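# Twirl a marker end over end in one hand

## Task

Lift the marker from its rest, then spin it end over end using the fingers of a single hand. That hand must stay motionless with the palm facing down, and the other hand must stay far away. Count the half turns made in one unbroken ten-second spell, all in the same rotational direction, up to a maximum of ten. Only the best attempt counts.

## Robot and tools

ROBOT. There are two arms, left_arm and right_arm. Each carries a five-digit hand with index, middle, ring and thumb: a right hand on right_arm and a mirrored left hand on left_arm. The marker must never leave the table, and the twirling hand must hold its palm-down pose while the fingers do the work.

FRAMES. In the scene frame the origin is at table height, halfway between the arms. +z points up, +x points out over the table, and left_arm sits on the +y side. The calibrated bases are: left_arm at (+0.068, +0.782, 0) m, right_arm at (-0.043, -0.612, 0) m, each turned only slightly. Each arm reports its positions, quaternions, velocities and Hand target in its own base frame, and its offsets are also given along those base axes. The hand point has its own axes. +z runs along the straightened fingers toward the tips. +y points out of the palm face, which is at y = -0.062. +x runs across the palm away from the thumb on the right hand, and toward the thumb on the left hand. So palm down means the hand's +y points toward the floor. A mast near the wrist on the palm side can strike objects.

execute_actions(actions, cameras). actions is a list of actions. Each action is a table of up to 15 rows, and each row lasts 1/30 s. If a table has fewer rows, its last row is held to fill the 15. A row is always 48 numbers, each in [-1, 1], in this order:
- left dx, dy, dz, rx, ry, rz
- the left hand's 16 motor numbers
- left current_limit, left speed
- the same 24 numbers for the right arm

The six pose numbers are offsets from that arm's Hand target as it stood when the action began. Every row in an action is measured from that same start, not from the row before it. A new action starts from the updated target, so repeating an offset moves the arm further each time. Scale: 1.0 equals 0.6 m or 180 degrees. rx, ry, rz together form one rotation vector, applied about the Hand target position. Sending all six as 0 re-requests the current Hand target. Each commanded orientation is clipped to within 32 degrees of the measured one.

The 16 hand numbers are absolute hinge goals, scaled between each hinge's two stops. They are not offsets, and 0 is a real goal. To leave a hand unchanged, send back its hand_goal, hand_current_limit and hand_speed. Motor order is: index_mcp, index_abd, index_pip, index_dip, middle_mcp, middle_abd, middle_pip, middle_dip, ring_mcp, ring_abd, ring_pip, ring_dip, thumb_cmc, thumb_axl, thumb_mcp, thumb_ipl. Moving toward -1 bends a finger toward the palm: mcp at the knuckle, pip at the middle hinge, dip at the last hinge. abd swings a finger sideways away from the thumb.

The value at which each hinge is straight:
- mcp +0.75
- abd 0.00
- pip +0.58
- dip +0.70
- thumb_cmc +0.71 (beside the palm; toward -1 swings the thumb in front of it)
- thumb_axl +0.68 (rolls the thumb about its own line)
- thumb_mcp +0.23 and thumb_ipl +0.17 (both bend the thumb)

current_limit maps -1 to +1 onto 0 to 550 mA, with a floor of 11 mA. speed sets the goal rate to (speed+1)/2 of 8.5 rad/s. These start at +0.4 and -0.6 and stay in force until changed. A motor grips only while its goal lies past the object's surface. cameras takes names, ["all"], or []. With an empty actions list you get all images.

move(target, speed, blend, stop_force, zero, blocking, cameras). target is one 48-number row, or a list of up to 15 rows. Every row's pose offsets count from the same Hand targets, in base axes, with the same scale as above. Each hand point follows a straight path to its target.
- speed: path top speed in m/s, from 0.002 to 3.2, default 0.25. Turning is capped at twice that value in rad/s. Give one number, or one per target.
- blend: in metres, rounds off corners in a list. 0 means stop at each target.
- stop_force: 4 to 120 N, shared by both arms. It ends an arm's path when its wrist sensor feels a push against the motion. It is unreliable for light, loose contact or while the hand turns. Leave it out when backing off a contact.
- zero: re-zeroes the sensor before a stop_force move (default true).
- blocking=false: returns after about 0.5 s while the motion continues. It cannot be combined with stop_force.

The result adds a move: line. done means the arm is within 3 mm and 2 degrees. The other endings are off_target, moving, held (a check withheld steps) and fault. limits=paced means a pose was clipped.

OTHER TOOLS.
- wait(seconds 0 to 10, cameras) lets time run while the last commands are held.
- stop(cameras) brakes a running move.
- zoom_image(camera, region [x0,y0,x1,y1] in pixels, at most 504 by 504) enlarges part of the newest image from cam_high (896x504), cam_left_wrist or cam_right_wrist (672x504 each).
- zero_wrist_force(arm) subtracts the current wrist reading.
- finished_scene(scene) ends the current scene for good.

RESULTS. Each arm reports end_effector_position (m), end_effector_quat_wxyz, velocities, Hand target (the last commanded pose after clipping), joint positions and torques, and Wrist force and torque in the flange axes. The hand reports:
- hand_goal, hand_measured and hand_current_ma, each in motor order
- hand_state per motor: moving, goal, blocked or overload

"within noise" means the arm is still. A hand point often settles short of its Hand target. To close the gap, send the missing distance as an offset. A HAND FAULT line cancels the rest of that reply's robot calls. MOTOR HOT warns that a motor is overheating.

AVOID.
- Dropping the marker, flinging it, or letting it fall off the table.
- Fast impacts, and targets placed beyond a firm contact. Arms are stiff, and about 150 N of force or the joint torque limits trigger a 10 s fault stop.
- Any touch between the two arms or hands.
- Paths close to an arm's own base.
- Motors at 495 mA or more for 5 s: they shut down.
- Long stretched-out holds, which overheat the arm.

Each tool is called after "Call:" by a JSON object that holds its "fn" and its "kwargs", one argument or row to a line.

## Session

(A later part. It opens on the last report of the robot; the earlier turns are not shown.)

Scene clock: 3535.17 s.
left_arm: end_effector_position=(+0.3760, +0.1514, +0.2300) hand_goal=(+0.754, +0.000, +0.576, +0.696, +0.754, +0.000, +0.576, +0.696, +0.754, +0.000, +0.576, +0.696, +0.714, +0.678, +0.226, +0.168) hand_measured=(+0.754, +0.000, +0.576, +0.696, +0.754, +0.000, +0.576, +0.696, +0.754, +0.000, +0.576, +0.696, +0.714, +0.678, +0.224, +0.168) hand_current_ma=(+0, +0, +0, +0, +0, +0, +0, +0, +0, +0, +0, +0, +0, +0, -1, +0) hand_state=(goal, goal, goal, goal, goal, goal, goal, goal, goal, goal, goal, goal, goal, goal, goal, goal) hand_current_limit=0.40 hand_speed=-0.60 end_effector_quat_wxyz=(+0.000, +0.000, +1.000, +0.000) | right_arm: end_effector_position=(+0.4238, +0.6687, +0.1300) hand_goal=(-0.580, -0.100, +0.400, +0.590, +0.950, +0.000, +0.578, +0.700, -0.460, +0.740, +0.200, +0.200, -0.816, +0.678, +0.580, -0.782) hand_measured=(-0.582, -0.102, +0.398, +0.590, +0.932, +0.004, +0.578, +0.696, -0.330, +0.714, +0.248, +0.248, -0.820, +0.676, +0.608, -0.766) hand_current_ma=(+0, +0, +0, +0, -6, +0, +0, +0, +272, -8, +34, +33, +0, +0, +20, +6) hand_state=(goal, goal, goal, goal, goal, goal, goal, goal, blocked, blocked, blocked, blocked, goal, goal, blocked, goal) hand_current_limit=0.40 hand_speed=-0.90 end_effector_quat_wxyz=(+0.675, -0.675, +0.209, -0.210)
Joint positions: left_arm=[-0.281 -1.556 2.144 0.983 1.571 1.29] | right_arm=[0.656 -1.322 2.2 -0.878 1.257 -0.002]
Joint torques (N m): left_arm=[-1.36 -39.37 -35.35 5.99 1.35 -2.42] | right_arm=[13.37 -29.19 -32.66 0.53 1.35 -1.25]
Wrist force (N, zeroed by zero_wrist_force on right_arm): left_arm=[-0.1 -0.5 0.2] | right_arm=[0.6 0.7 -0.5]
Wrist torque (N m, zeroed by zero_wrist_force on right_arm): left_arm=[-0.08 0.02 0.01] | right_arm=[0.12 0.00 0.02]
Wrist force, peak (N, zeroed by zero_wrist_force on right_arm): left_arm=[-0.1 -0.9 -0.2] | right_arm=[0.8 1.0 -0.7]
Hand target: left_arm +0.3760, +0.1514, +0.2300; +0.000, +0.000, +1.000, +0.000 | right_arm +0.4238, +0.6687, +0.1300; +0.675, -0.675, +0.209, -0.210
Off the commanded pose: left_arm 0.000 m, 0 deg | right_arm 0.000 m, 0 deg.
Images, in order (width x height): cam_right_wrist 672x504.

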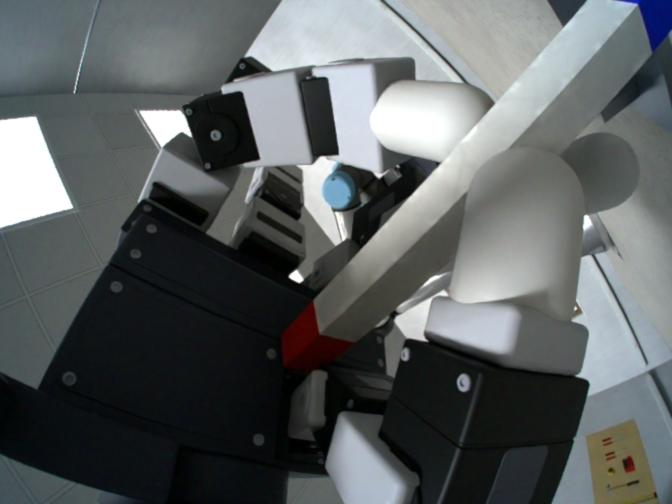

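Call:
{"fn": "execute_actions", "kwargs": {
  "actions": [
    [[0,0,0,0,0,0,0.754,0,0.576,0.696,0.754,0,0.576,0.696,0.754,0,0.576,0.696,0.714,0.678,0.226,0.168,0.4,-0.6,0,0,0,0,0,0,-0.3,-0.05,0.577,0.623,0.95,0,0.577,0.7,-0.46,0.74,0.2,0.2,-0.816,0.677,0.56,-0.783,0.4,-0.7]],
    [[0,0,0,0,0,0,0.754,0,0.576,0.696,0.754,0,0.576,0.696,0.754,0,0.576,0.696,0.714,0.678,0.226,0.168,0.4,-0.6,0,0,0,0,0,0,-0.05,-0.3,0.577,0.623,0.95,0,0.577,0.7,-0.46,0.74,0.2,0.2,-0.816,0.677,0.56,-0.783,0.4,-0.7]],
    [[0,0,0,0,0,0,0.754,0,0.576,0.696,0.754,0,0.576,0.696,0.754,0,0.576,0.696,0.714,0.678,0.226,0.168,0.4,-0.6,0,0,0,0,0,0,-0.35,-0.3,0.577,0.623,0.95,0,0.577,0.7,-0.46,0.74,0.2,0.2,-0.816,0.677,0.56,-0.783,0.4,-0.7]],
    [[0,0,0,0,0,0,0.754,0,0.576,0.696,0.754,0,0.576,0.696,0.754,0,0.576,0.696,0.714,0.678,0.226,0.168,0.4,-0.6,0,0,0,0,0,0,-0.52,-0.3,0.577,0.623,0.95,0,0.577,0.7,-0.46,0.74,0.2,0.2,-0.816,0.677,0.56,-0.783,0.4,-0.88]]
  ],
  "cameras": ["cam_right_wrist"]
}}

Scene clock: 3575.50 s.
left_arm: end_effector_position=(+0.3760, +0.1514, +0.2300) hand_goal=(+0.754, +0.000, +0.576, +0.696, +0.754, +0.000, +0.576, +0.696, +0.754, +0.000, +0.576, +0.696, +0.714, +0.678, +0.226, +0.168) hand_measured=(+0.754, +0.000, +0.576, +0.696, +0.754, +0.000, +0.576, +0.696, +0.754, +0.000, +0.576, +0.696, +0.714, +0.678, +0.224, +0.168) hand_current_ma=(+0, +0, +0, +0, +0, +0, +0, +0, +0, +0, +0, +0, +0, +0, -1, +0) hand_state=(goal, goal, goal, goal, goal, goal, goal, goal, goal, goal, goal, goal, goal, goal, goal, goal) hand_current_limit=0.40 hand_speed=-0.60 end_effector_quat_wxyz=(+0.000, +0.000, +1.000, +0.000) | right_arm: end_effector_position=(+0.4238, +0.6687, +0.1300) hand_goal=(-0.520, -0.300, +0.578, +0.624, +0.950, +0.000, +0.578, +0.700, -0.460, +0.740, +0.200, +0.200, -0.816, +0.678, +0.560, -0.782) hand_measured=(-0.518, -0.294, +0.574, +0.622, +0.932, +0.004, +0.578, +0.696, -0.330, +0.714, +0.248, +0.248, -0.820, +0.676, +0.608, -0.766) hand_current_ma=(+0, +0, +0, +0, -6, +0, +0, +0, +272, -8, +34, +33, +0, +0, +58, +6) hand_state=(goal, goal, goal, goal, goal, goal, goal, goal, blocked, blocked, blocked, blocked, goal, goal, blocked, goal) hand_current_limit=0.40 hand_speed=-0.88 end_effector_quat_wxyz=(+0.675, -0.675, +0.209, -0.210)
Joint positions: left_arm=[-0.281 -1.556 2.144 0.983 1.571 1.29] | right_arm=[0.656 -1.322 2.2 -0.878 1.257 -0.002]
Joint torques (N m): left_arm=[-0.8 -38.67 -35.35 5.97 1.6 -2.54] | right_arm=[12.39 -29.43 -33.11 0.69 1.16 -1.3]
Wrist force (N, zeroed by zero_wrist_force on right_arm): left_arm=[0.1 -0.7 0.0] | right_arm=[0.2 1.0 -0.5]
Wrist torque (N m, zeroed by zero_wrist_force on right_arm): left_arm=[-0.09 -0.01 0.04] | right_arm=[0.15 0.04 0.00]
Wrist force, peak (N, zeroed by zero_wrist_force on right_arm): left_arm=[-0.1 -0.8 0.0] | right_arm=[0.6 1.2 -0.5]
Hand target: left_arm +0.3760, +0.1514, +0.2300; +0.000, +0.000, +1.000, +0.000 | right_arm +0.4238, +0.6687, +0.1300; +0.675, -0.675, +0.209, -0.210
Off the commanded pose: left_arm 0.000 m, 0 deg | right_arm 0.000 m, 0 deg.
Images, in order (width x height): cam_right_wrist 672x504.

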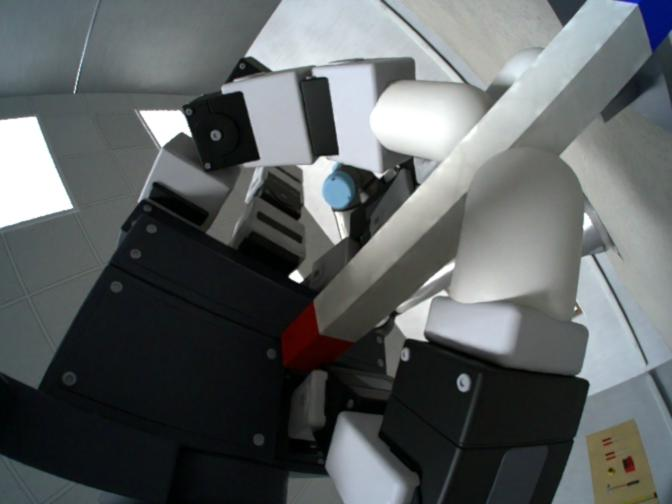

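Call:
{"fn": "execute_actions", "kwargs": {
  "actions": [
    [[0,0,0,0,0,0,0.754,0,0.576,0.696,0.754,0,0.576,0.696,0.754,0,0.576,0.696,0.714,0.678,0.226,0.168,0.4,-0.6,0,0,0,0,0,0,-0.58,-0.27,0.577,0.623,0.95,0,0.577,0.7,-0.46,0.74,0.2,0.2,-0.816,0.677,0.56,-0.783,0.4,-0.93]],
    [[0,0,0,0,0,0,0.754,0,0.576,0.696,0.754,0,0.576,0.696,0.754,0,0.576,0.696,0.714,0.678,0.226,0.168,0.4,-0.6,0,0,0,0,0,0,-0.62,-0.27,0.577,0.623,0.95,0,0.577,0.7,-0.46,0.74,0.2,0.2,-0.816,0.677,0.56,-0.783,0.4,-0.93]]
  ],
  "cameras": ["cam_right_wrist"]
}}

Scene clock: 3582.73 s.
left_arm: end_effector_position=(+0.3760, +0.1514, +0.2300) hand_goal=(+0.754, +0.000, +0.576, +0.696, +0.754, +0.000, +0.576, +0.696, +0.754, +0.000, +0.576, +0.696, +0.714, +0.678, +0.226, +0.168) hand_measured=(+0.754, +0.000, +0.576, +0.696, +0.754, +0.000, +0.576, +0.696, +0.754, +0.000, +0.576, +0.696, +0.714, +0.678, +0.224, +0.168) hand_current_ma=(+0, +0, +0, +0, +0, +0, +0, +0, +0, +0, +0, +0, +0, +0, -1, +0) hand_state=(goal, goal, goal, goal, goal, goal, goal, goal, goal, goal, goal, goal, goal, goal, goal, goal) hand_current_limit=0.40 hand_speed=-0.60 end_effector_quat_wxyz=(+0.000, +0.000, +1.000, +0.000) | right_arm: end_effector_position=(+0.4238, +0.6687, +0.1300) hand_goal=(-0.620, -0.270, +0.578, +0.624, +0.950, +0.000, +0.578, +0.700, -0.460, +0.740, +0.200, +0.200, -0.816, +0.678, +0.560, -0.782) hand_measured=(-0.580, -0.260, +0.586, +0.624, +0.932, +0.004, +0.578, +0.696, -0.332, +0.708, +0.248, +0.244, -0.820, +0.676, +0.608, -0.766) hand_current_ma=(+26, +1, +1, +0, -6, +0, +0, +0, +264, -12, +34, +29, +0, +0, +58, +6) hand_state=(blocked, goal, goal, goal, goal, goal, goal, goal, blocked, blocked, blocked, blocked, goal, goal, blocked, goal) hand_current_limit=0.40 hand_speed=-0.93 end_effector_quat_wxyz=(+0.675, -0.675, +0.209, -0.210)
Joint positions: left_arm=[-0.281 -1.556 2.144 0.983 1.571 1.29] | right_arm=[0.656 -1.322 2.2 -0.878 1.257 -0.002]
Joint torques (N m): left_arm=[-0.16 -40.71 -35.5 5.76 1.52 -2.61] | right_arm=[11.89 -29.67 -32.87 0.54 0.89 -1]
Wrist force (N, zeroed by zero_wrist_force on right_arm): left_arm=[0.1 -0.3 -0.1] | right_arm=[0.6 0.8 -0.3]
Wrist torque (N m, zeroed by zero_wrist_force on right_arm): left_arm=[-0.04 -0.01 0.03] | right_arm=[0.10 -0.01 0.03]
Wrist force, peak (N, zeroed by zero_wrist_force on right_arm): left_arm=[-0.1 -0.7 -0.1] | right_arm=[0.9 0.8 -0.7]
Hand target: left_arm +0.3760, +0.1514, +0.2300; +0.000, +0.000, +1.000, +0.000 | right_arm +0.4238, +0.6687, +0.1300; +0.675, -0.675, +0.209, -0.210
Off the commanded pose: left_arm 0.000 m, 0 deg | right_arm 0.000 m, 0 deg.
Images, in order (width x height): cam_right_wrist 672x504.

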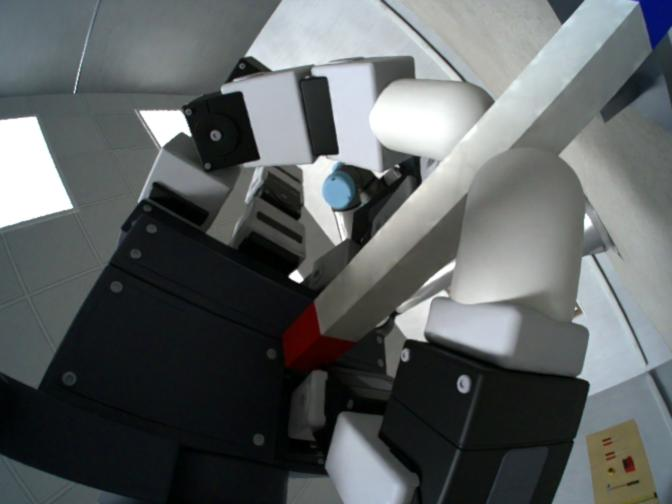

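Call:
{"fn": "execute_actions", "kwargs": {
  "actions": [
    [[0,0,0,0,0,0,0.754,0,0.576,0.696,0.754,0,0.576,0.696,0.754,0,0.576,0.696,0.714,0.678,0.226,0.168,0.4,-0.6,0,0,0,0,0,0,-0.68,-0.28,0.577,0.623,0.95,0,0.577,0.7,-0.46,0.74,0.2,0.2,-0.816,0.677,0.54,-0.783,0.4,-0.93]],
    [[0,0,0,0,0,0,0.754,0,0.576,0.696,0.754,0,0.576,0.696,0.754,0,0.576,0.696,0.714,0.678,0.226,0.168,0.4,-0.6,0,0,0,0,0,0,-0.72,-0.3,0.577,0.623,0.95,0,0.577,0.7,-0.46,0.74,0.2,0.2,-0.816,0.677,0.54,-0.783,0.4,-0.93]]
  ],
  "cameras": ["cam_right_wrist"]
}}

Scene clock: 3593.87 s.
left_arm: end_effector_position=(+0.3760, +0.1514, +0.2300) hand_goal=(+0.754, +0.000, +0.576, +0.696, +0.754, +0.000, +0.576, +0.696, +0.754, +0.000, +0.576, +0.696, +0.714, +0.678, +0.226, +0.168) hand_measured=(+0.754, +0.000, +0.576, +0.696, +0.754, +0.000, +0.576, +0.696, +0.754, +0.000, +0.576, +0.696, +0.714, +0.678, +0.224, +0.168) hand_current_ma=(+0, +0, +0, +0, +0, +0, +0, +0, +0, +0, +0, +0, +0, +0, -1, +0) hand_state=(goal, goal, goal, goal, goal, goal, goal, goal, goal, goal, goal, goal, goal, goal, goal, goal) hand_current_limit=0.40 hand_speed=-0.60 end_effector_quat_wxyz=(+0.000, +0.000, +1.000, +0.000) | right_arm: end_effector_position=(+0.4238, +0.6687, +0.1300) hand_goal=(-0.720, -0.300, +0.578, +0.624, +0.950, +0.000, +0.578, +0.700, -0.460, +0.740, +0.200, +0.200, -0.816, +0.678, +0.540, -0.782) hand_measured=(-0.674, -0.254, +0.590, +0.626, +0.932, +0.004, +0.578, +0.696, -0.332, +0.698, +0.248, +0.238, -0.820, +0.676, +0.608, -0.766) hand_current_ma=(+35, +23, +2, +0, -6, +0, +0, +0, +264, -21, +34, +20, +0, +0, +115, +6) hand_state=(blocked, blocked, goal, goal, goal, goal, goal, goal, blocked, blocked, blocked, blocked, goal, goal, blocked, goal) hand_current_limit=0.40 hand_speed=-0.93 end_effector_quat_wxyz=(+0.675, -0.675, +0.209, -0.210)
Joint positions: left_arm=[-0.281 -1.556 2.144 0.983 1.571 1.29] | right_arm=[0.656 -1.322 2.2 -0.878 1.257 -0.002]
Joint torques (N m): left_arm=[-0.94 -39.53 -35.24 6.14 1.62 -2.43] | right_arm=[11.42 -30.67 -32.99 0.42 0.55 -1.06]
Wrist force (N, zeroed by zero_wrist_force on right_arm): left_arm=[0.0 -0.3 -0.1] | right_arm=[0.3 0.9 -0.5]
Wrist torque (N m, zeroed by zero_wrist_force on right_arm): left_arm=[-0.04 0.00 0.02] | right_arm=[0.14 0.02 0.01]
Wrist force, peak (N, zeroed by zero_wrist_force on right_arm): left_arm=[-0.2 -0.8 0.0] | right_arm=[0.7 1.3 -0.6]
Hand target: left_arm +0.3760, +0.1514, +0.2300; +0.000, +0.000, +1.000, +0.000 | right_arm +0.4238, +0.6687, +0.1300; +0.675, -0.675, +0.209, -0.210
Off the commanded pose: left_arm 0.000 m, 0 deg | right_arm 0.000 m, 0 deg.
Images, in order (width x height): cam_right_wrist 672x504.

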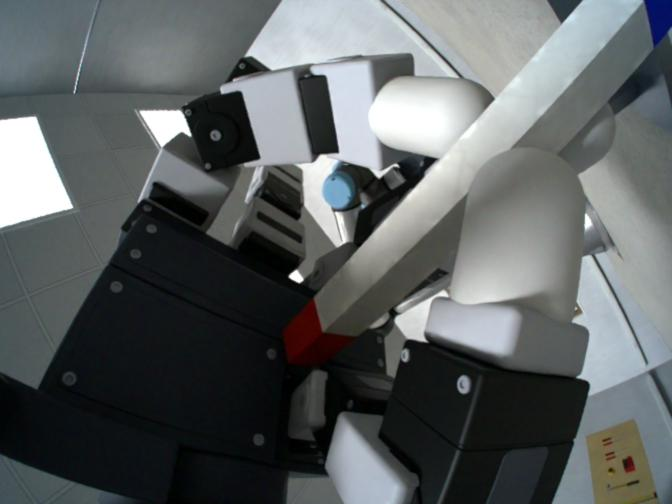

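Call:
{"fn": "execute_actions", "kwargs": {
  "actions": [
    [[0,0,0,0,0,0,0.754,0,0.576,0.696,0.754,0,0.576,0.696,0.754,0,0.576,0.696,0.714,0.678,0.226,0.168,0.4,-0.6,0,0,0,0,0,0,-0.5,-0.1,0.577,0.623,0.95,0,0.577,0.7,-0.46,0.74,0.2,0.2,-0.816,0.677,0.55,-0.783,0.4,-0.7]],
    [[0,0,0,0,0,0,0.754,0,0.576,0.696,0.754,0,0.576,0.696,0.754,0,0.576,0.696,0.714,0.678,0.226,0.168,0.4,-0.6,0,0,0,0,0,0,0,0,0.577,0.623,0.95,0,0.577,0.7,-0.46,0.74,0.2,0.2,-0.816,0.677,0.55,-0.783,0.4,-0.7]],
    [[0,0,0,0,0,0,0.754,0,0.576,0.696,0.754,0,0.576,0.696,0.754,0,0.576,0.696,0.714,0.678,0.226,0.168,0.4,-0.6,0,0,0,0,0,0,0.95,0,0.577,0.656,0.95,0,0.577,0.7,-0.46,0.74,0.2,0.2,-0.816,0.677,0.55,-0.783,0.4,-0.7]]
  ]
}}

Call:
{"fn": "move", "kwargs": {
  "target": [0,0,0,0,0,0,0.754,0,0.576,0.696,0.754,0,0.576,0.696,0.754,0,0.576,0.696,0.714,0.678,0.226,0.168,0.4,-0.6,-0.0467,-0.0683,-0.0583,-0.091,0.0637,0,0.95,0,0.577,0.656,0.95,0,0.577,0.7,-0.46,0.74,0.2,0.2,-0.816,0.677,0.55,-0.783,0.4,-0.7],
  "speed": 0.06,
  "cameras": ["all"]
}}

Call:
{"fn": "zoom_image", "kwargs": {
  "camera": "cam_high",
  "region": [430, 80, 570, 190]
}}

Scene clock: 3635.03 s.
left_arm: end_effector_position=(+0.3760, +0.1514, +0.2300) hand_goal=(+0.754, +0.000, +0.576, +0.696, +0.754, +0.000, +0.576, +0.696, +0.754, +0.000, +0.576, +0.696, +0.714, +0.678, +0.226, +0.168) hand_measured=(+0.754, +0.000, +0.576, +0.696, +0.754, +0.000, +0.576, +0.696, +0.754, +0.000, +0.576, +0.696, +0.714, +0.678, +0.224, +0.168) hand_current_ma=(+0, +0, +0, +0, +0, +0, +0, +0, +0, +0, +0, +0, +0, +0, -1, +0) hand_state=(goal, goal, goal, goal, goal, goal, goal, goal, goal, goal, goal, goal, goal, goal, goal, goal) hand_current_limit=0.40 hand_speed=-0.60 end_effector_quat_wxyz=(+0.000, +0.000, +1.000, +0.000) | right_arm: end_effector_position=(+0.4238, +0.6687, +0.1300) hand_goal=(+0.950, +0.000, +0.578, +0.656, +0.950, +0.000, +0.578, +0.700, -0.460, +0.740, +0.200, +0.200, -0.816, +0.678, +0.550, -0.782) hand_measured=(+0.930, -0.004, +0.578, +0.652, +0.932, +0.004, +0.578, +0.696, -0.332, +0.698, +0.248, +0.238, -0.820, +0.676, +0.608, -0.766) hand_current_ma=(-7, +0, +0, +0, -6, +0, +0, +0, +264, -21, +34, +20, +0, +0, +84, +6) hand_state=(blocked, goal, goal, goal, goal, goal, goal, goal, blocked, blocked, blocked, blocked, goal, goal, blocked, goal) hand_current_limit=0.40 hand_speed=-0.70 end_effector_quat_wxyz=(+0.675, -0.675, +0.209, -0.210)
Joint positions: left_arm=[-0.281 -1.556 2.144 0.983 1.571 1.29] | right_arm=[0.656 -1.322 2.2 -0.878 1.257 -0.002]
Joint torques (N m): left_arm=[-0.09 -40.58 -35.11 5.93 1.42 -2.66] | right_arm=[9.94 -30.97 -31.69 0.32 0.3 -0.8]
Wrist force (N, zeroed by zero_wrist_force on right_arm): left_arm=[-0.1 -0.7 0.0] | right_arm=[0.6 0.9 -0.5]
Wrist torque (N m, zeroed by zero_wrist_force on right_arm): left_arm=[-0.09 0.02 0.02] | right_arm=[0.08 -0.02 0.02]
Wrist force, peak (N, zeroed by zero_wrist_force on right_arm): left_arm=[-0.1 -0.8 -0.1] | right_arm=[0.6 1.3 -0.6]
Hand target: left_arm +0.3760, +0.1514, +0.2300; +0.000, +0.000, +1.000, +0.000 | right_arm +0.4238, +0.6687, +0.1300; +0.675, -0.675, +0.209, -0.210
Off the commanded pose: left_arm 0.000 m, 0 deg | right_arm 0.000 m, 0 deg.

Scene clock: 3638.27 s.
left_arm: end_effector_position=(+0.3760, +0.1514, +0.2300) hand_goal=(+0.754, +0.000, +0.576, +0.696, +0.754, +0.000, +0.576, +0.696, +0.754, +0.000, +0.576, +0.696, +0.714, +0.678, +0.226, +0.168) hand_measured=(+0.754, +0.000, +0.576, +0.696, +0.754, +0.000, +0.576, +0.696, +0.754, +0.000, +0.576, +0.696, +0.714, +0.678, +0.224, +0.168) hand_current_ma=(+0, +0, +0, +0, +0, +0, +0, +0, +0, +0, +0, +0, +0, +0, -1, +0) hand_state=(goal, goal, goal, goal, goal, goal, goal, goal, goal, goal, goal, goal, goal, goal, goal, goal) hand_current_limit=0.40 hand_speed=-0.60 end_effector_quat_wxyz=(+0.000, +0.000, +1.000, +0.000) | right_arm: end_effector_position=(+0.3959, +0.6278, +0.0949) hand_goal=(+0.950, +0.000, +0.578, +0.656, +0.950, +0.000, +0.578, +0.700, -0.460, +0.740, +0.200, +0.200, -0.816, +0.678, +0.550, -0.782) hand_measured=(+0.930, -0.004, +0.578, +0.652, +0.932, +0.004, +0.578, +0.696, -0.332, +0.698, +0.248, +0.238, -0.820, +0.676, +0.608, -0.766) hand_current_ma=(-7, +0, +0, +0, -6, +0, +0, +0, +264, -21, +34, +20, +0, +0, +84, +6) hand_state=(blocked, goal, goal, goal, goal, goal, goal, goal, blocked, blocked, blocked, blocked, goal, goal, blocked, goal) hand_current_limit=0.40 hand_speed=-0.70 end_effector_quat_wxyz=(-0.548, +0.782, -0.243, +0.169)
Joint positions: left_arm=[-0.281 -1.556 2.144 0.983 1.571 1.29] | right_arm=[0.651 -1.326 2.111 -0.42 1.272 -0.111]
Joint torques (N m): left_arm=[-0.54 -41.2 -34.86 5.98 1.5 -2.48] | right_arm=[18.86 -52.8 -22.48 -3.76 -1.58 2.91]
Wrist force (N, zeroed by zero_wrist_force on right_arm): left_arm=[0.1 -0.3 -0.1] | right_arm=[0.1 0.7 0.1]
Wrist torque (N m, zeroed by zero_wrist_force on right_arm): left_arm=[-0.04 0.00 0.02] | right_arm=[0.05 -0.03 0.05]
Wrist force, peak (N, zeroed by zero_wrist_force on right_arm): left_arm=[0.2 -0.6 -0.4] | right_arm=[0.7 1.0 -0.5]
Hand target: left_arm +0.3760, +0.1514, +0.2300; +0.000, +0.000, +1.000, +0.000 | right_arm +0.3957, +0.6278, +0.0950; -0.548, +0.782, -0.243, +0.169
Off the commanded pose: left_arm 0.000 m, 0 deg | right_arm 0.000 m, 0 deg.
move: done

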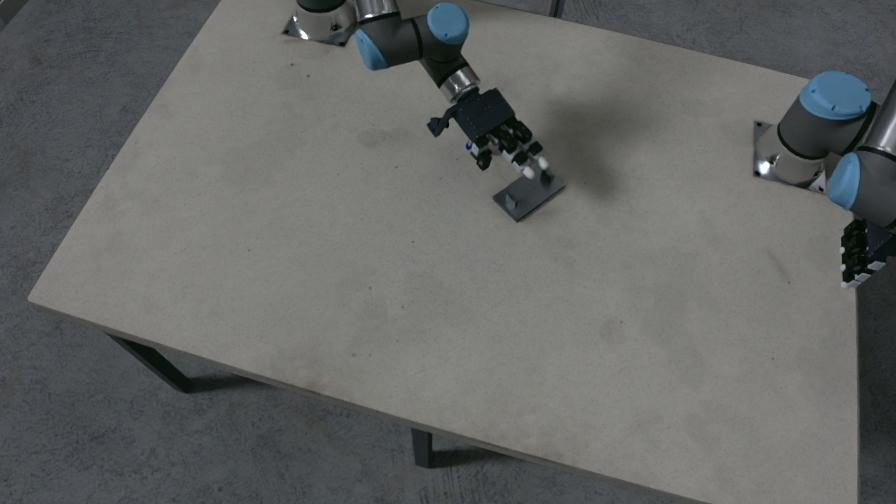

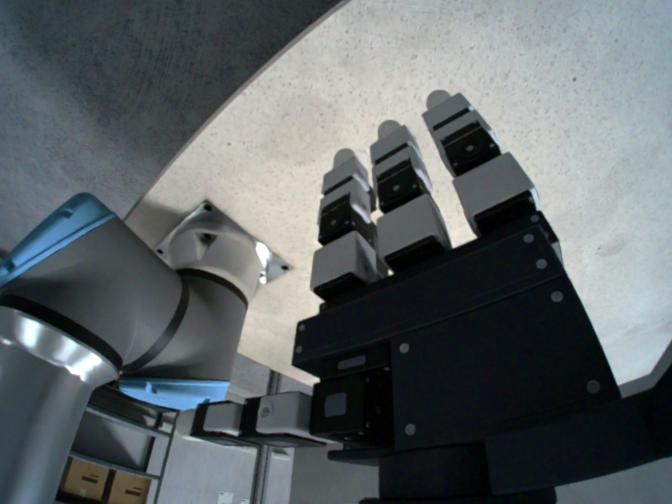

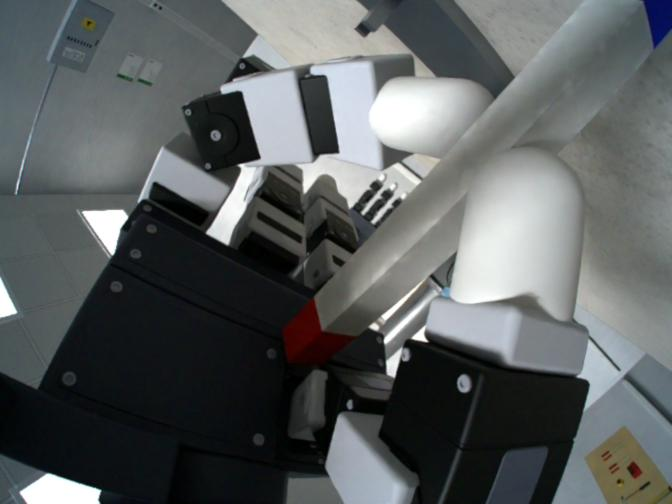

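Scaled by 3.600 from the camera's 896x504 image, which has a finer 1280x720 frame.

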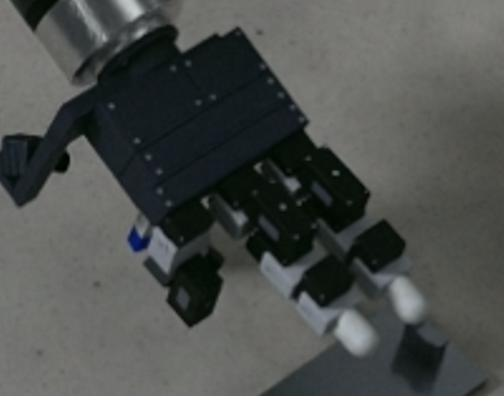

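Call:
{"fn": "move", "kwargs": {
  "target": [0,0,0,0,0,0,0.754,0,0.576,0.696,0.754,0,0.576,0.696,0.754,0,0.576,0.696,0.714,0.678,0.226,0.168,0.4,-0.6,0,0,-0.0583,0,0,0,0.95,0,0.577,0.656,0.95,0,0.577,0.7,-0.46,0.74,0.2,0.2,-0.816,0.677,0.55,-0.783,0.4,-0.7],
  "speed": 0.01,
  "stop_force": 4,
  "cameras": ["cam_right_wrist"]
}}

Scene clock: 3653.80 s.
left_arm: end_effector_position=(+0.3760, +0.1514, +0.2300) hand_goal=(+0.754, +0.000, +0.576, +0.696, +0.754, +0.000, +0.576, +0.696, +0.754, +0.000, +0.576, +0.696, +0.714, +0.678, +0.226, +0.168) hand_measured=(+0.754, +0.000, +0.576, +0.696, +0.754, +0.000, +0.576, +0.696, +0.754, +0.000, +0.576, +0.696, +0.714, +0.678, +0.224, +0.168) hand_current_ma=(+0, +0, +0, +0, +0, +0, +0, +0, +0, +0, +0, +0, +0, +0, -1, +0) hand_state=(goal, goal, goal, goal, goal, goal, goal, goal, goal, goal, goal, goal, goal, goal, goal, goal) hand_current_limit=0.40 hand_speed=-0.60 end_effector_quat_wxyz=(+0.000, +0.000, +1.000, +0.000) | right_arm: end_effector_position=(+0.3958, +0.6278, +0.0633) hand_goal=(+0.950, +0.000, +0.578, +0.656, +0.950, +0.000, +0.578, +0.700, -0.460, +0.740, +0.200, +0.200, -0.816, +0.678, +0.550, -0.782) hand_measured=(+0.930, -0.004, +0.578, +0.652, +0.932, +0.004, +0.578, +0.696, -0.332, +0.722, +0.248, +0.232, -0.818, +0.676, +0.608, -0.766) hand_current_ma=(-7, +0, +0, +0, -6, +0, +0, +0, +264, -3, +34, +16, +0, +0, +84, +6) hand_state=(blocked, goal, goal, goal, goal, goal, goal, goal, blocked, goal, blocked, blocked, goal, goal, blocked, goal) hand_current_limit=0.40 hand_speed=-0.70 end_effector_quat_wxyz=(-0.548, +0.782, -0.243, +0.169)
Joint positions: left_arm=[-0.281 -1.556 2.144 0.983 1.571 1.29] | right_arm=[0.651 -1.281 2.13 -0.483 1.272 -0.111]
Joint torques (N m): left_arm=[-1.4 -39.79 -35.4 6.06 1.64 -2.46] | right_arm=[14.26 -61.92 -34.28 3.81 -3.15 2.3]
Wrist force (N, zeroed by zero_wrist_force on right_arm): left_arm=[-0.1 -0.5 0.1] | right_arm=[0.3 -0.2 -0.4]
Wrist torque (N m, zeroed by zero_wrist_force on right_arm): left_arm=[-0.08 0.02 0.01] | right_arm=[0.01 -0.03 0.02]
Wrist force, peak (N, zeroed by zero_wrist_force on right_arm): left_arm=[0.1 -0.7 0.0] | right_arm=[0.3 -3.7 -0.9]
Hand target: left_arm +0.3760, +0.1514, +0.2300; +0.000, +0.000, +1.000, +0.000 | right_arm +0.3958, +0.6278, +0.0633; -0.548, +0.782, -0.243, +0.169 (not the last commanded pose)
Off the commanded pose: left_arm 0.000 m, 0 deg | right_arm 0.003 m, 0 deg.
move: contact (right_arm)
Images, in order (width x height): cam_right_wrist 672x504.

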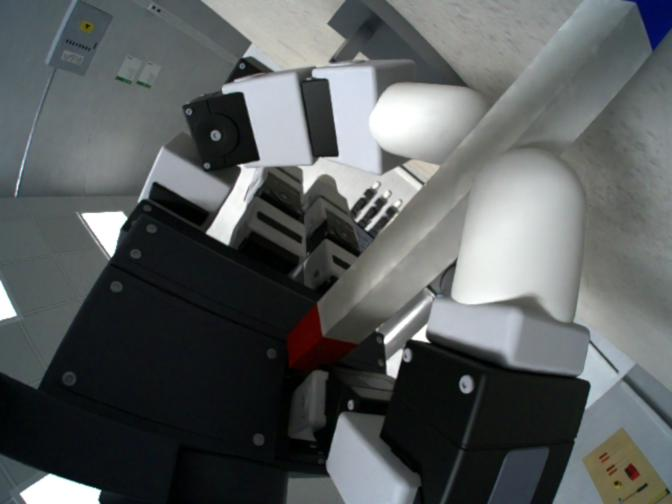

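Call:
{"fn": "move", "kwargs": {
  "target": [
    [0,0,0,0,0,0,0.754,0,0.576,0.696,0.754,0,0.576,0.696,0.754,0,0.576,0.696,0.714,0.678,0.226,0.168,0.4,-0.6,0.034,-0.0233,-0.014,0,0,0,0.95,0,0.577,0.656,0.95,0,0.577,0.7,-0.46,0.74,0.2,0.2,-0.816,0.677,0.55,-0.783,0.4,-0.7],
    [0,0,0,0,0,0,0.754,0,0.576,0.696,0.754,0,0.576,0.696,0.754,0,0.576,0.696,0.714,0.678,0.226,0.168,0.4,-0.6,0.0532,-0.0365,-0.032,0,0,0,0.95,0,0.577,0.656,0.95,0,0.577,0.7,-0.46,0.74,0.2,0.2,-0.816,0.677,0.55,-0.783,0.4,-0.7]
  ],
  "speed": 0.02,
  "blend": 0.005,
  "cameras": ["cam_right_wrist"]
}}

Scene clock: 3676.13 s.
left_arm: end_effector_position=(+0.3760, +0.1514, +0.2300) hand_goal=(+0.754, +0.000, +0.576, +0.696, +0.754, +0.000, +0.576, +0.696, +0.754, +0.000, +0.576, +0.696, +0.714, +0.678, +0.226, +0.168) hand_measured=(+0.754, +0.000, +0.576, +0.696, +0.754, +0.000, +0.576, +0.696, +0.754, +0.000, +0.576, +0.696, +0.714, +0.678, +0.224, +0.168) hand_current_ma=(+0, +0, +0, +0, +0, +0, +0, +0, +0, +0, +0, +0, +0, +0, -1, +0) hand_state=(goal, goal, goal, goal, goal, goal, goal, goal, goal, goal, goal, goal, goal, goal, goal, goal) hand_current_limit=0.40 hand_speed=-0.60 end_effector_quat_wxyz=(+0.000, +0.000, +1.000, +0.000) | right_arm: end_effector_position=(+0.4134, +0.6185, +0.0592) hand_goal=(+0.950, +0.000, +0.578, +0.656, +0.950, +0.000, +0.578, +0.700, -0.460, +0.740, +0.200, +0.200, -0.816, +0.678, +0.550, -0.782) hand_measured=(+0.930, -0.002, +0.578, +0.652, +0.932, +0.002, +0.578, +0.696, -0.378, +0.706, +0.244, +0.210, -0.782, +0.684, +0.626, -0.752) hand_current_ma=(-6, +0, +0, +0, -5, +0, +0, +0, +108, -13, +29, +1, +17, +1, +137, +24) hand_state=(goal, goal, goal, goal, goal, goal, goal, goal, blocked, blocked, blocked, goal, blocked, goal, blocked, blocked) hand_current_limit=0.40 hand_speed=-0.70 end_effector_quat_wxyz=(-0.549, +0.781, -0.243, +0.171)
Joint positions: left_arm=[-0.281 -1.556 2.144 0.983 1.571 1.29] | right_arm=[0.618 -1.272 2.129 -0.492 1.244 -0.122]
Joint torques (N m): left_arm=[0.75 -42.01 -35 6.17 1.38 -2.3] | right_arm=[-2.73 -46.93 -24.72 -0.04 -1.01 0.03]
Wrist force (N, zeroed by zero_wrist_force on right_arm): left_arm=[0.0 -0.4 0.2] | right_arm=[1.8 -16.9 -3.8]
Wrist torque (N m, zeroed by zero_wrist_force on right_arm): left_arm=[-0.07 0.01 0.02] | right_arm=[-1.11 -0.06 -0.28]
Wrist force, peak (N, zeroed by zero_wrist_force on right_arm): left_arm=[0.0 -0.7 0.0] | right_arm=[10.7 -149.4 -25.8]
Hand target: left_arm +0.3760, +0.1514, +0.2300; +0.000, +0.000, +1.000, +0.000 | right_arm +0.4134, +0.6185, +0.0592; -0.549, +0.781, -0.243, +0.171 (not the last commanded pose)
Off the commanded pose: left_arm 0.000 m, 0 deg | right_arm 0.024 m, 0 deg.
FORCE FAULT: contact force on the right arm reached its limit, and that arm stopped. The contact can be on any part of that arm, not only on its tool. That arm's remaining commands of this call were not run. That arm is still stopped at the end of this call. That arm stays stopped for about 10 more seconds. Until then a move that you send moves the other arm only, and its call returns only when the move has ended. Once the stop has ended, the next robot result says so. If the stop ends while you think or write, that arm runs what you send next, counted from a new Hand target: where the arm stands when the stop ends. While its stop runs, that arm, its gripper or tool too, takes no new command. Until it ends, the stop uses up actions while you think or wait. An arm that is not stopped still takes commands.
move: fault (right_arm); path passed 0 of 2 targets
Images, in order (width x height): cam_right_wrist 672x504.

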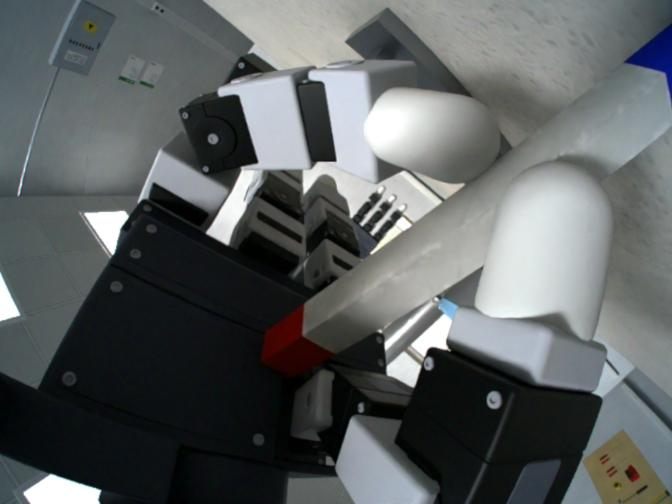

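Call:
{"fn": "wait", "kwargs": {
  "seconds": 6
}}

Scene clock: 3686.87 s.
left_arm: end_effector_position=(+0.3760, +0.1514, +0.2300) hand_goal=(+0.754, +0.000, +0.576, +0.696, +0.754, +0.000, +0.576, +0.696, +0.754, +0.000, +0.576, +0.696, +0.714, +0.678, +0.226, +0.168) hand_measured=(+0.754, +0.000, +0.576, +0.696, +0.754, +0.000, +0.576, +0.696, +0.754, +0.000, +0.576, +0.696, +0.714, +0.678, +0.224, +0.168) hand_current_ma=(+0, +0, +0, +0, +0, +0, +0, +0, +0, +0, +0, +0, +0, +0, -1, +0) hand_state=(goal, goal, goal, goal, goal, goal, goal, goal, goal, goal, goal, goal, goal, goal, goal, goal) hand_current_limit=0.40 hand_speed=-0.60 end_effector_quat_wxyz=(+0.000, +0.000, +1.000, +0.000) | right_arm: end_effector_position=(+0.4134, +0.6185, +0.0592) hand_goal=(+0.950, +0.000, +0.578, +0.656, +0.950, +0.000, +0.578, +0.700, -0.460, +0.740, +0.200, +0.200, -0.816, +0.678, +0.550, -0.782) hand_measured=(+0.930, -0.002, +0.578, +0.652, +0.932, +0.002, +0.578, +0.696, -0.378, +0.706, +0.244, +0.210, -0.782, +0.684, +0.626, -0.752) hand_current_ma=(-6, +0, +0, +0, -5, +0, +0, +0, +108, -13, +29, +1, +17, +1, +137, +24) hand_state=(goal, goal, goal, goal, goal, goal, goal, goal, blocked, blocked, blocked, goal, blocked, goal, blocked, blocked) hand_current_limit=0.40 hand_speed=-0.70 end_effector_quat_wxyz=(-0.549, +0.781, -0.243, +0.171)
Joint positions: left_arm=[-0.281 -1.556 2.144 0.983 1.571 1.29] | right_arm=[0.618 -1.272 2.129 -0.492 1.244 -0.122]
Joint torques (N m): left_arm=[-0.77 -39.73 -35.27 5.84 1.61 -2.56] | right_arm=[-1.51 -46.32 -24.76 -0.15 -0.91 0.03]
Wrist force (N, zeroed by zero_wrist_force on right_arm): left_arm=[0.0 -0.5 -0.2] | right_arm=[1.9 -16.8 -3.8]
Wrist torque (N m, zeroed by zero_wrist_force on right_arm): left_arm=[-0.05 -0.01 0.02] | right_arm=[-1.10 -0.07 -0.27]
Wrist force, peak (N, zeroed by zero_wrist_force on right_arm): left_arm=[0.0 -0.9 0.0] | right_arm=[1.6 -17.2 -3.7]
Hand target: left_arm +0.3760, +0.1514, +0.2300; +0.000, +0.000, +1.000, +0.000 | right_arm +0.4134, +0.6185, +0.0592; -0.549, +0.781, -0.243, +0.171 (not the last commanded pose)
Off the commanded pose: left_arm 0.000 m, 0 deg | right_arm 0.024 m, 0 deg.
FORCE FAULT, CONTINUED: the right arm's stop, for the force fault that an earlier result reported, is over. The rest of the stop counts as 20 of the actions that you can send in this scene. During its stop the right arm's controller moved it back a little. That arm's target is now where it stood when the stop ended, not its last command. That arm accepts commands again.
wait: 6.00 s; at rest from the start

Call:
{"fn": "move", "kwargs": {
  "target": [0,0,0,0,0,0,0.754,0,0.576,0.696,0.754,0,0.576,0.696,0.754,0,0.576,0.696,0.714,0.678,0.226,0.168,0.4,-0.6,0,0,0.0133,0,0,0,0.95,0,0.577,0.656,0.95,0,0.577,0.7,-0.46,0.74,0.2,0.2,-0.816,0.677,0.55,-0.783,0.4,-0.7],
  "speed": 0.02,
  "cameras": ["cam_right_wrist","cam_high"]
}}

Call:
{"fn": "zoom_image", "kwargs": {
  "camera": "cam_right_wrist",
  "region": [240, 20, 672, 400]
}}

Scene clock: 3694.13 s.
left_arm: end_effector_position=(+0.3760, +0.1514, +0.2300) hand_goal=(+0.754, +0.000, +0.576, +0.696, +0.754, +0.000, +0.576, +0.696, +0.754, +0.000, +0.576, +0.696, +0.714, +0.678, +0.226, +0.168) hand_measured=(+0.754, +0.000, +0.576, +0.696, +0.754, +0.000, +0.576, +0.696, +0.754, +0.000, +0.576, +0.696, +0.714, +0.678, +0.224, +0.168) hand_current_ma=(+0, +0, +0, +0, +0, +0, +0, +0, +0, +0, +0, +0, +0, +0, -1, +0) hand_state=(goal, goal, goal, goal, goal, goal, goal, goal, goal, goal, goal, goal, goal, goal, goal, goal) hand_current_limit=0.40 hand_speed=-0.60 end_effector_quat_wxyz=(+0.000, +0.000, +1.000, +0.000) | right_arm: end_effector_position=(+0.4134, +0.6186, +0.0674) hand_goal=(+0.950, +0.000, +0.578, +0.656, +0.950, +0.000, +0.578, +0.700, -0.460, +0.740, +0.200, +0.200, -0.816, +0.678, +0.550, -0.782) hand_measured=(+0.930, -0.002, +0.578, +0.652, +0.932, +0.002, +0.578, +0.696, -0.418, +0.716, +0.224, +0.208, -0.796, +0.682, +0.588, -0.760) hand_current_ma=(-6, +0, +0, +0, -5, +0, +0, +0, +29, -6, +8, +1, +6, +0, +36, +12) hand_state=(goal, goal, goal, goal, goal, goal, goal, goal, blocked, blocked, blocked, goal, blocked, goal, blocked, blocked) hand_current_limit=0.40 hand_speed=-0.70 end_effector_quat_wxyz=(-0.549, +0.781, -0.243, +0.171)
Joint positions: left_arm=[-0.281 -1.556 2.144 0.983 1.571 1.29] | right_arm=[0.618 -1.284 2.125 -0.476 1.244 -0.122]
Joint torques (N m): left_arm=[-0.58 -40.57 -34.8 6.09 1.41 -2.71] | right_arm=[0.87 -31.86 -27.79 -2.42 -0.31 0.55]
Wrist force (N, zeroed by zero_wrist_force on right_arm): left_arm=[0.0 -0.4 0.2] | right_arm=[0.3 0.5 -0.4]
Wrist torque (N m, zeroed by zero_wrist_force on right_arm): left_arm=[-0.08 0.01 0.02] | right_arm=[0.11 -0.01 -0.02]
Wrist force, peak (N, zeroed by zero_wrist_force on right_arm): left_arm=[-0.3 -0.8 -0.2] | right_arm=[1.8 -16.6 -3.6]
Hand target: left_arm +0.3760, +0.1514, +0.2300; +0.000, +0.000, +1.000, +0.000 | right_arm +0.4134, +0.6185, +0.0672; -0.549, +0.781, -0.243, +0.171
Off the commanded pose: left_arm 0.000 m, 0 deg | right_arm 0.000 m, 0 deg.
move: done
Images, in order (width x height): cam_high 896x504, cam_right_wrist 672x504.

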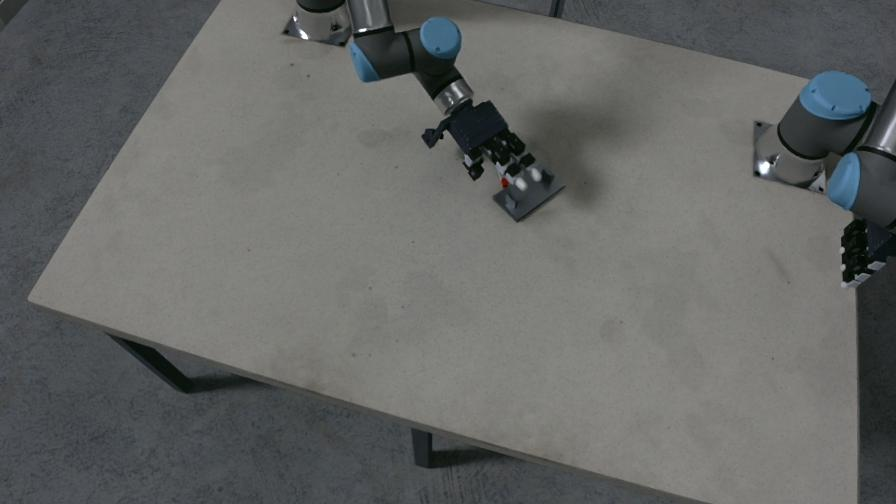

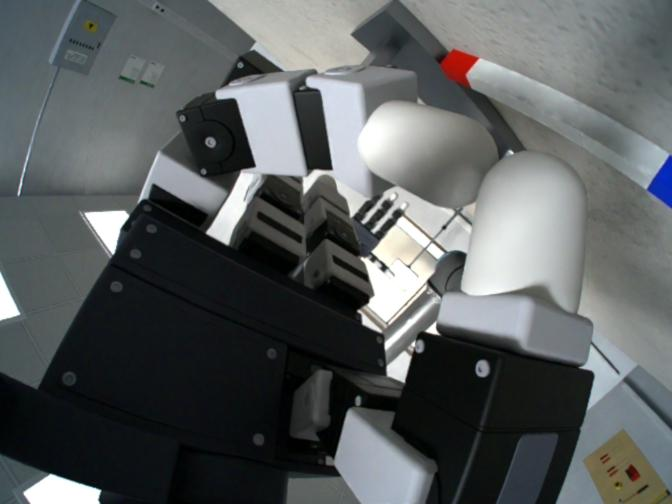

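Scaled by 1.167 from the camera's 672x504 image, which has a finer 960x720 frame.

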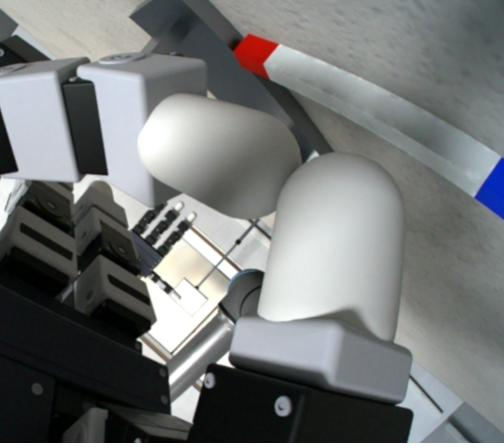

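Call:
{"fn": "move", "kwargs": {
  "target": [0,0,0,0,0,0,0.754,0,0.576,0.696,0.754,0,0.576,0.696,0.754,0,0.576,0.696,0.714,0.678,0.226,0.168,0.4,-0.6,-0.1,-0.25,0.2,0,0,0,0.95,0,0.577,0.656,0.95,0,0.577,0.7,-0.2,0.777,0.24,0.25,-0.816,0.677,0.7,-0.769,0.4,-0.7],
  "speed": 0.12,
  "cameras": ["cam_high","cam_right_wrist"]
}}

Call:
{"fn": "zoom_image", "kwargs": {
  "camera": "cam_high",
  "region": [450, 110, 600, 240]
}}

Scene clock: 3704.23 s.
left_arm: end_effector_position=(+0.3760, +0.1514, +0.2300) hand_goal=(+0.754, +0.000, +0.576, +0.696, +0.754, +0.000, +0.576, +0.696, +0.754, +0.000, +0.576, +0.696, +0.714, +0.678, +0.226, +0.168) hand_measured=(+0.754, +0.000, +0.576, +0.696, +0.754, +0.000, +0.576, +0.696, +0.754, +0.000, +0.576, +0.696, +0.714, +0.678, +0.224, +0.168) hand_current_ma=(+0, +0, +0, +0, +0, +0, +0, +0, +0, +0, +0, +0, +0, +0, -1, +0) hand_state=(goal, goal, goal, goal, goal, goal, goal, goal, goal, goal, goal, goal, goal, goal, goal, goal) hand_current_limit=0.40 hand_speed=-0.60 end_effector_quat_wxyz=(+0.000, +0.000, +1.000, +0.000) | right_arm: end_effector_position=(+0.3534, +0.4685, +0.1871) hand_goal=(+0.950, +0.000, +0.578, +0.656, +0.950, +0.000, +0.578, +0.700, -0.200, +0.778, +0.240, +0.250, -0.816, +0.678, +0.700, -0.768) hand_measured=(+0.930, -0.002, +0.578, +0.652, +0.932, +0.002, +0.578, +0.696, -0.202, +0.768, +0.240, +0.248, -0.810, +0.680, +0.694, -0.764) hand_current_ma=(-6, +0, +0, +0, -5, +0, +0, +0, +0, -1, +0, +0, +1, +0, -1, +0) hand_state=(goal, goal, goal, goal, goal, goal, goal, goal, goal, goal, goal, goal, goal, goal, goal, goal) hand_current_limit=0.40 hand_speed=-0.70 end_effector_quat_wxyz=(-0.549, +0.781, -0.243, +0.172)
Joint positions: left_arm=[-0.281 -1.556 2.144 0.983 1.571 1.29] | right_arm=[0.376 -1.695 2.307 -0.205 1.019 -0.223]
Joint torques (N m): left_arm=[-0.24 -41.4 -35.66 6.13 1.7 -2.59] | right_arm=[-5.03 -35.45 -40.76 0.15 0.88 2.28]
Wrist force (N, zeroed by zero_wrist_force on right_arm): left_arm=[-0.2 -0.4 0.0] | right_arm=[0.4 0.3 -0.3]
Wrist torque (N m, zeroed by zero_wrist_force on right_arm): left_arm=[-0.06 0.03 0.00] | right_arm=[0.10 -0.04 0.06]
Wrist force, peak (N, zeroed by zero_wrist_force on right_arm): left_arm=[-0.3 -0.8 -0.3] | right_arm=[0.5 0.0 -1.5]
Hand target: left_arm +0.3760, +0.1514, +0.2300; +0.000, +0.000, +1.000, +0.000 | right_arm +0.3534, +0.4685, +0.1872; -0.549, +0.781, -0.243, +0.171
Off the commanded pose: left_arm 0.000 m, 0 deg | right_arm 0.000 m, 0 deg.
move: done
Images, in order (width x height): cam_high 896x504, cam_right_wrist 672x504.

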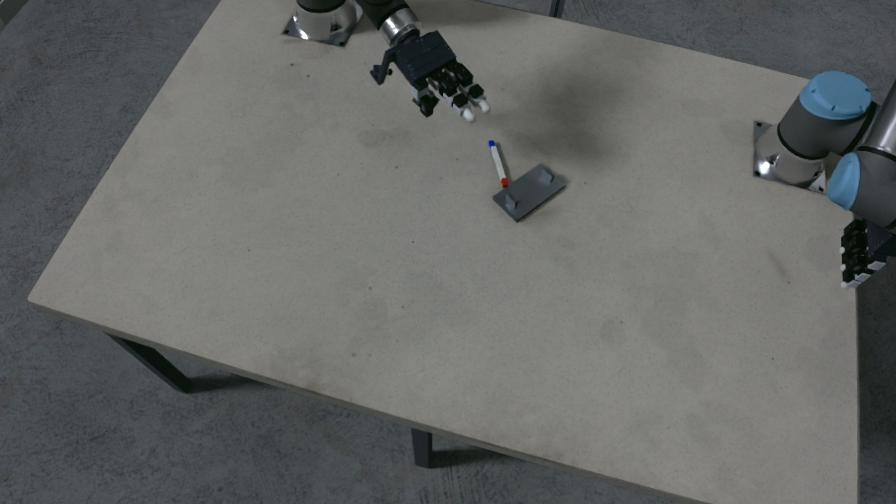

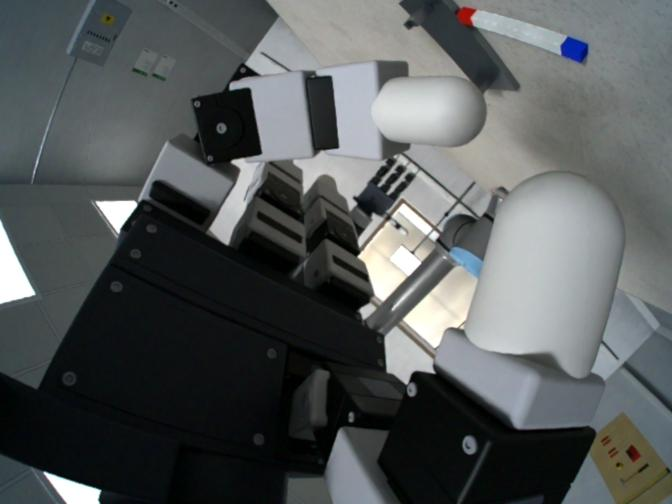

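Scaled by 3.360 from the camera's 896x504 image, which has a finer 1280x720 frame.

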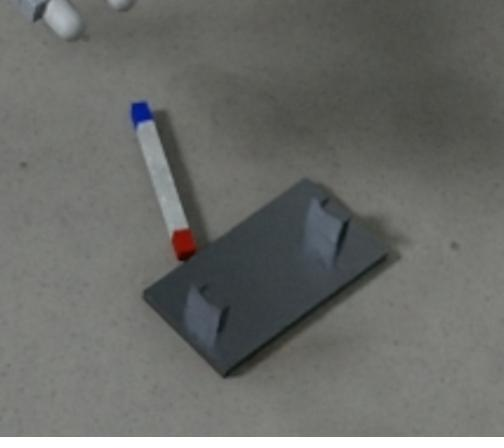

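Call:
{"fn": "move", "kwargs": {
  "target": [0,0,0,0,0,0,0.754,0,0.576,0.696,0.754,0,0.576,0.696,0.754,0,0.576,0.696,0.714,0.678,0.226,0.168,0.4,-0.6,0,0,0.15,-0.3204,0.2201,0,0.75,0.05,0.577,0.696,0.75,-0.05,0.577,0.696,-0.342,0,-0.737,0.0435,-0.816,0.677,0.7,-0.769,0.4,-0.7],
  "speed": 0.2
}}

Call:
{"fn": "move", "kwargs": {
  "target": [0,0,0,0,0,0,0.754,0,0.576,0.696,0.754,0,0.576,0.696,0.754,0,0.576,0.696,0.714,0.678,0.226,0.168,0.4,-0.6,-0.0658,0.2245,-0.02,0,0,-0.1472,0.75,0.05,0.577,0.696,0.75,-0.05,0.577,0.696,-0.342,0,-0.737,0.0435,-0.816,0.677,0.7,-0.769,0.4,-0.7],
  "speed": 0.15,
  "cameras": ["cam_high","cam_right_wrist"]
}}

Call:
{"fn": "zoom_image", "kwargs": {
  "camera": "cam_high",
  "region": [420, 60, 620, 230]
}}

Scene clock: 3776.93 s.
left_arm: end_effector_position=(+0.3760, +0.1514, +0.2300) hand_goal=(+0.754, +0.000, +0.576, +0.696, +0.754, +0.000, +0.576, +0.696, +0.754, +0.000, +0.576, +0.696, +0.714, +0.678, +0.226, +0.168) hand_measured=(+0.754, +0.000, +0.576, +0.696, +0.754, +0.000, +0.576, +0.696, +0.754, +0.000, +0.576, +0.696, +0.714, +0.678, +0.224, +0.168) hand_current_ma=(+0, +0, +0, +0, +0, +0, +0, +0, +0, +0, +0, +0, +0, +0, -1, +0) hand_state=(goal, goal, goal, goal, goal, goal, goal, goal, goal, goal, goal, goal, goal, goal, goal, goal) hand_current_limit=0.40 hand_speed=-0.60 end_effector_quat_wxyz=(+0.000, +0.000, +1.000, +0.000) | right_arm: end_effector_position=(+0.3533, +0.4686, +0.2772) hand_goal=(+0.750, +0.050, +0.578, +0.696, +0.750, -0.050, +0.578, +0.696, -0.342, +0.000, -0.736, +0.044, -0.816, +0.678, +0.700, -0.768) hand_measured=(+0.746, +0.046, +0.578, +0.694, +0.746, -0.046, +0.578, +0.696, -0.336, +0.004, -0.732, +0.046, -0.814, +0.680, +0.694, -0.766) hand_current_ma=(+0, +0, +0, +0, +0, +0, +0, +0, +1, +0, +0, +0, +0, +0, -1, +0) hand_state=(goal, goal, goal, goal, goal, goal, goal, goal, goal, goal, goal, goal, goal, goal, goal, goal) hand_current_limit=0.40 hand_speed=-0.70 end_effector_quat_wxyz=(-0.002, +0.955, -0.297, +0.002)
Joint positions: left_arm=[-0.281 -1.556 2.144 0.983 1.571 1.29] | right_arm=[0.635 -1.167 1.561 1.171 1.572 -0.333]
Joint torques (N m): left_arm=[-0.52 -41.24 -35.92 6.05 1.34 -2.7] | right_arm=[-20.02 -49.76 -38.48 8.17 -2.32 -2.54]
Wrist force (N, zeroed by zero_wrist_force on right_arm): left_arm=[0.0 -0.3 -0.2] | right_arm=[-0.2 -1.3 1.9]
Wrist torque (N m, zeroed by zero_wrist_force on right_arm): left_arm=[-0.02 0.00 0.02] | right_arm=[0.06 -0.01 -0.12]
Wrist force, peak (N, zeroed by zero_wrist_force on right_arm): left_arm=[-0.1 -0.5 -0.6] | right_arm=[-0.5 -1.7 2.1]
Hand target: left_arm +0.3760, +0.1514, +0.2300; +0.000, +0.000, +1.000, +0.000 | right_arm +0.3534, +0.4685, +0.2772; -0.002, +0.955, -0.297, +0.002
Off the commanded pose: left_arm 0.000 m, 0 deg | right_arm 0.000 m, 0 deg.
move: done

Scene clock: 3778.97 s.
left_arm: end_effector_position=(+0.3760, +0.1514, +0.2300) hand_goal=(+0.754, +0.000, +0.576, +0.696, +0.754, +0.000, +0.576, +0.696, +0.754, +0.000, +0.576, +0.696, +0.714, +0.678, +0.226, +0.168) hand_measured=(+0.754, +0.000, +0.576, +0.696, +0.754, +0.000, +0.576, +0.696, +0.754, +0.000, +0.576, +0.696, +0.714, +0.678, +0.224, +0.168) hand_current_ma=(+0, +0, +0, +0, +0, +0, +0, +0, +0, +0, +0, +0, +0, +0, -1, +0) hand_state=(goal, goal, goal, goal, goal, goal, goal, goal, goal, goal, goal, goal, goal, goal, goal, goal) hand_current_limit=0.40 hand_speed=-0.60 end_effector_quat_wxyz=(+0.000, +0.000, +1.000, +0.000) | right_arm: end_effector_position=(+0.3138, +0.6033, +0.2652) hand_goal=(+0.750, +0.050, +0.578, +0.696, +0.750, -0.050, +0.578, +0.696, -0.342, +0.000, -0.736, +0.044, -0.816, +0.678, +0.700, -0.768) hand_measured=(+0.746, +0.046, +0.578, +0.694, +0.746, -0.046, +0.578, +0.696, -0.336, +0.004, -0.732, +0.046, -0.814, +0.680, +0.694, -0.766) hand_current_ma=(+0, +0, +0, +0, +0, +0, +0, +0, +1, +0, +0, +0, +0, +0, -1, +0) hand_state=(goal, goal, goal, goal, goal, goal, goal, goal, goal, goal, goal, goal, goal, goal, goal, goal) hand_current_limit=0.40 hand_speed=-0.70 end_effector_quat_wxyz=(-0.002, +0.862, -0.508, +0.003)
Joint positions: left_arm=[-0.281 -1.556 2.144 0.983 1.571 1.29] | right_arm=[0.766 -1.052 1.409 1.209 1.575 0.26]
Joint torques (N m): left_arm=[-0.2 -41.78 -35.09 6.1 1.7 -2.57] | right_arm=[-20.11 -87.44 -31.22 1.43 1.97 2.9]
Wrist force (N, zeroed by zero_wrist_force on right_arm): left_arm=[0.0 -0.3 0.1] | right_arm=[-0.3 -1.9 1.7]
Wrist torque (N m, zeroed by zero_wrist_force on right_arm): left_arm=[-0.05 0.00 0.02] | right_arm=[0.00 0.06 -0.09]
Wrist force, peak (N, zeroed by zero_wrist_force on right_arm): left_arm=[-0.1 -0.7 -0.3] | right_arm=[-0.2 -1.9 2.1]
Hand target: left_arm +0.3760, +0.1514, +0.2300; +0.000, +0.000, +1.000, +0.000 | right_arm +0.3139, +0.6032, +0.2652; -0.002, +0.862, -0.508, +0.003
Off the commanded pose: left_arm 0.000 m, 0 deg | right_arm 0.000 m, 0 deg.
move: done
Images, in order (width x height): cam_high 896x504, cam_right_wrist 672x504.

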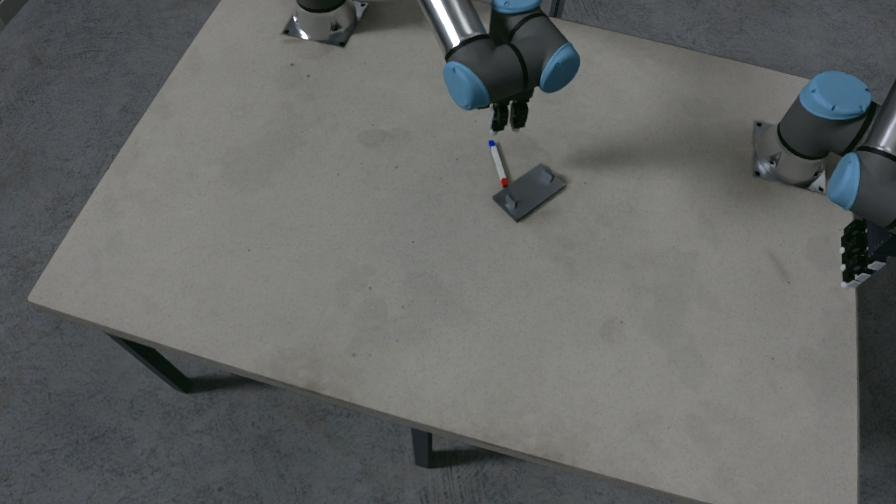

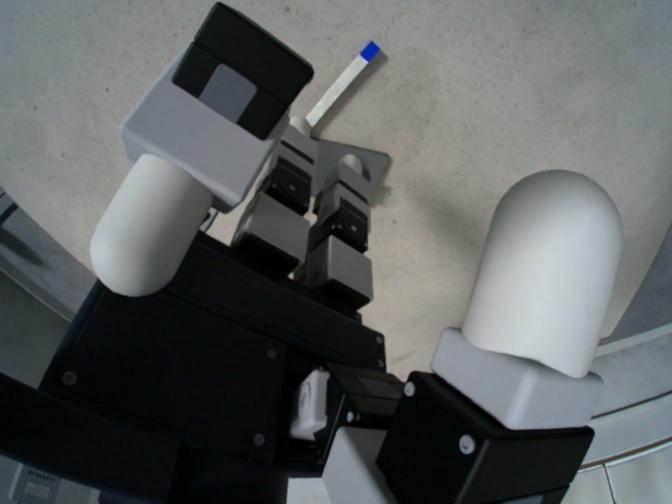

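Scaled by 2.520 from the camera's 896x504 image, which has a finer 1280x720 frame.

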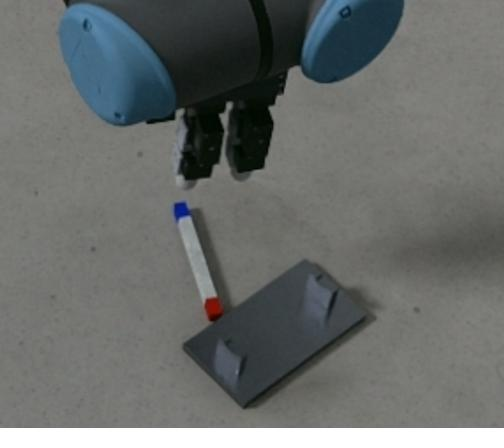

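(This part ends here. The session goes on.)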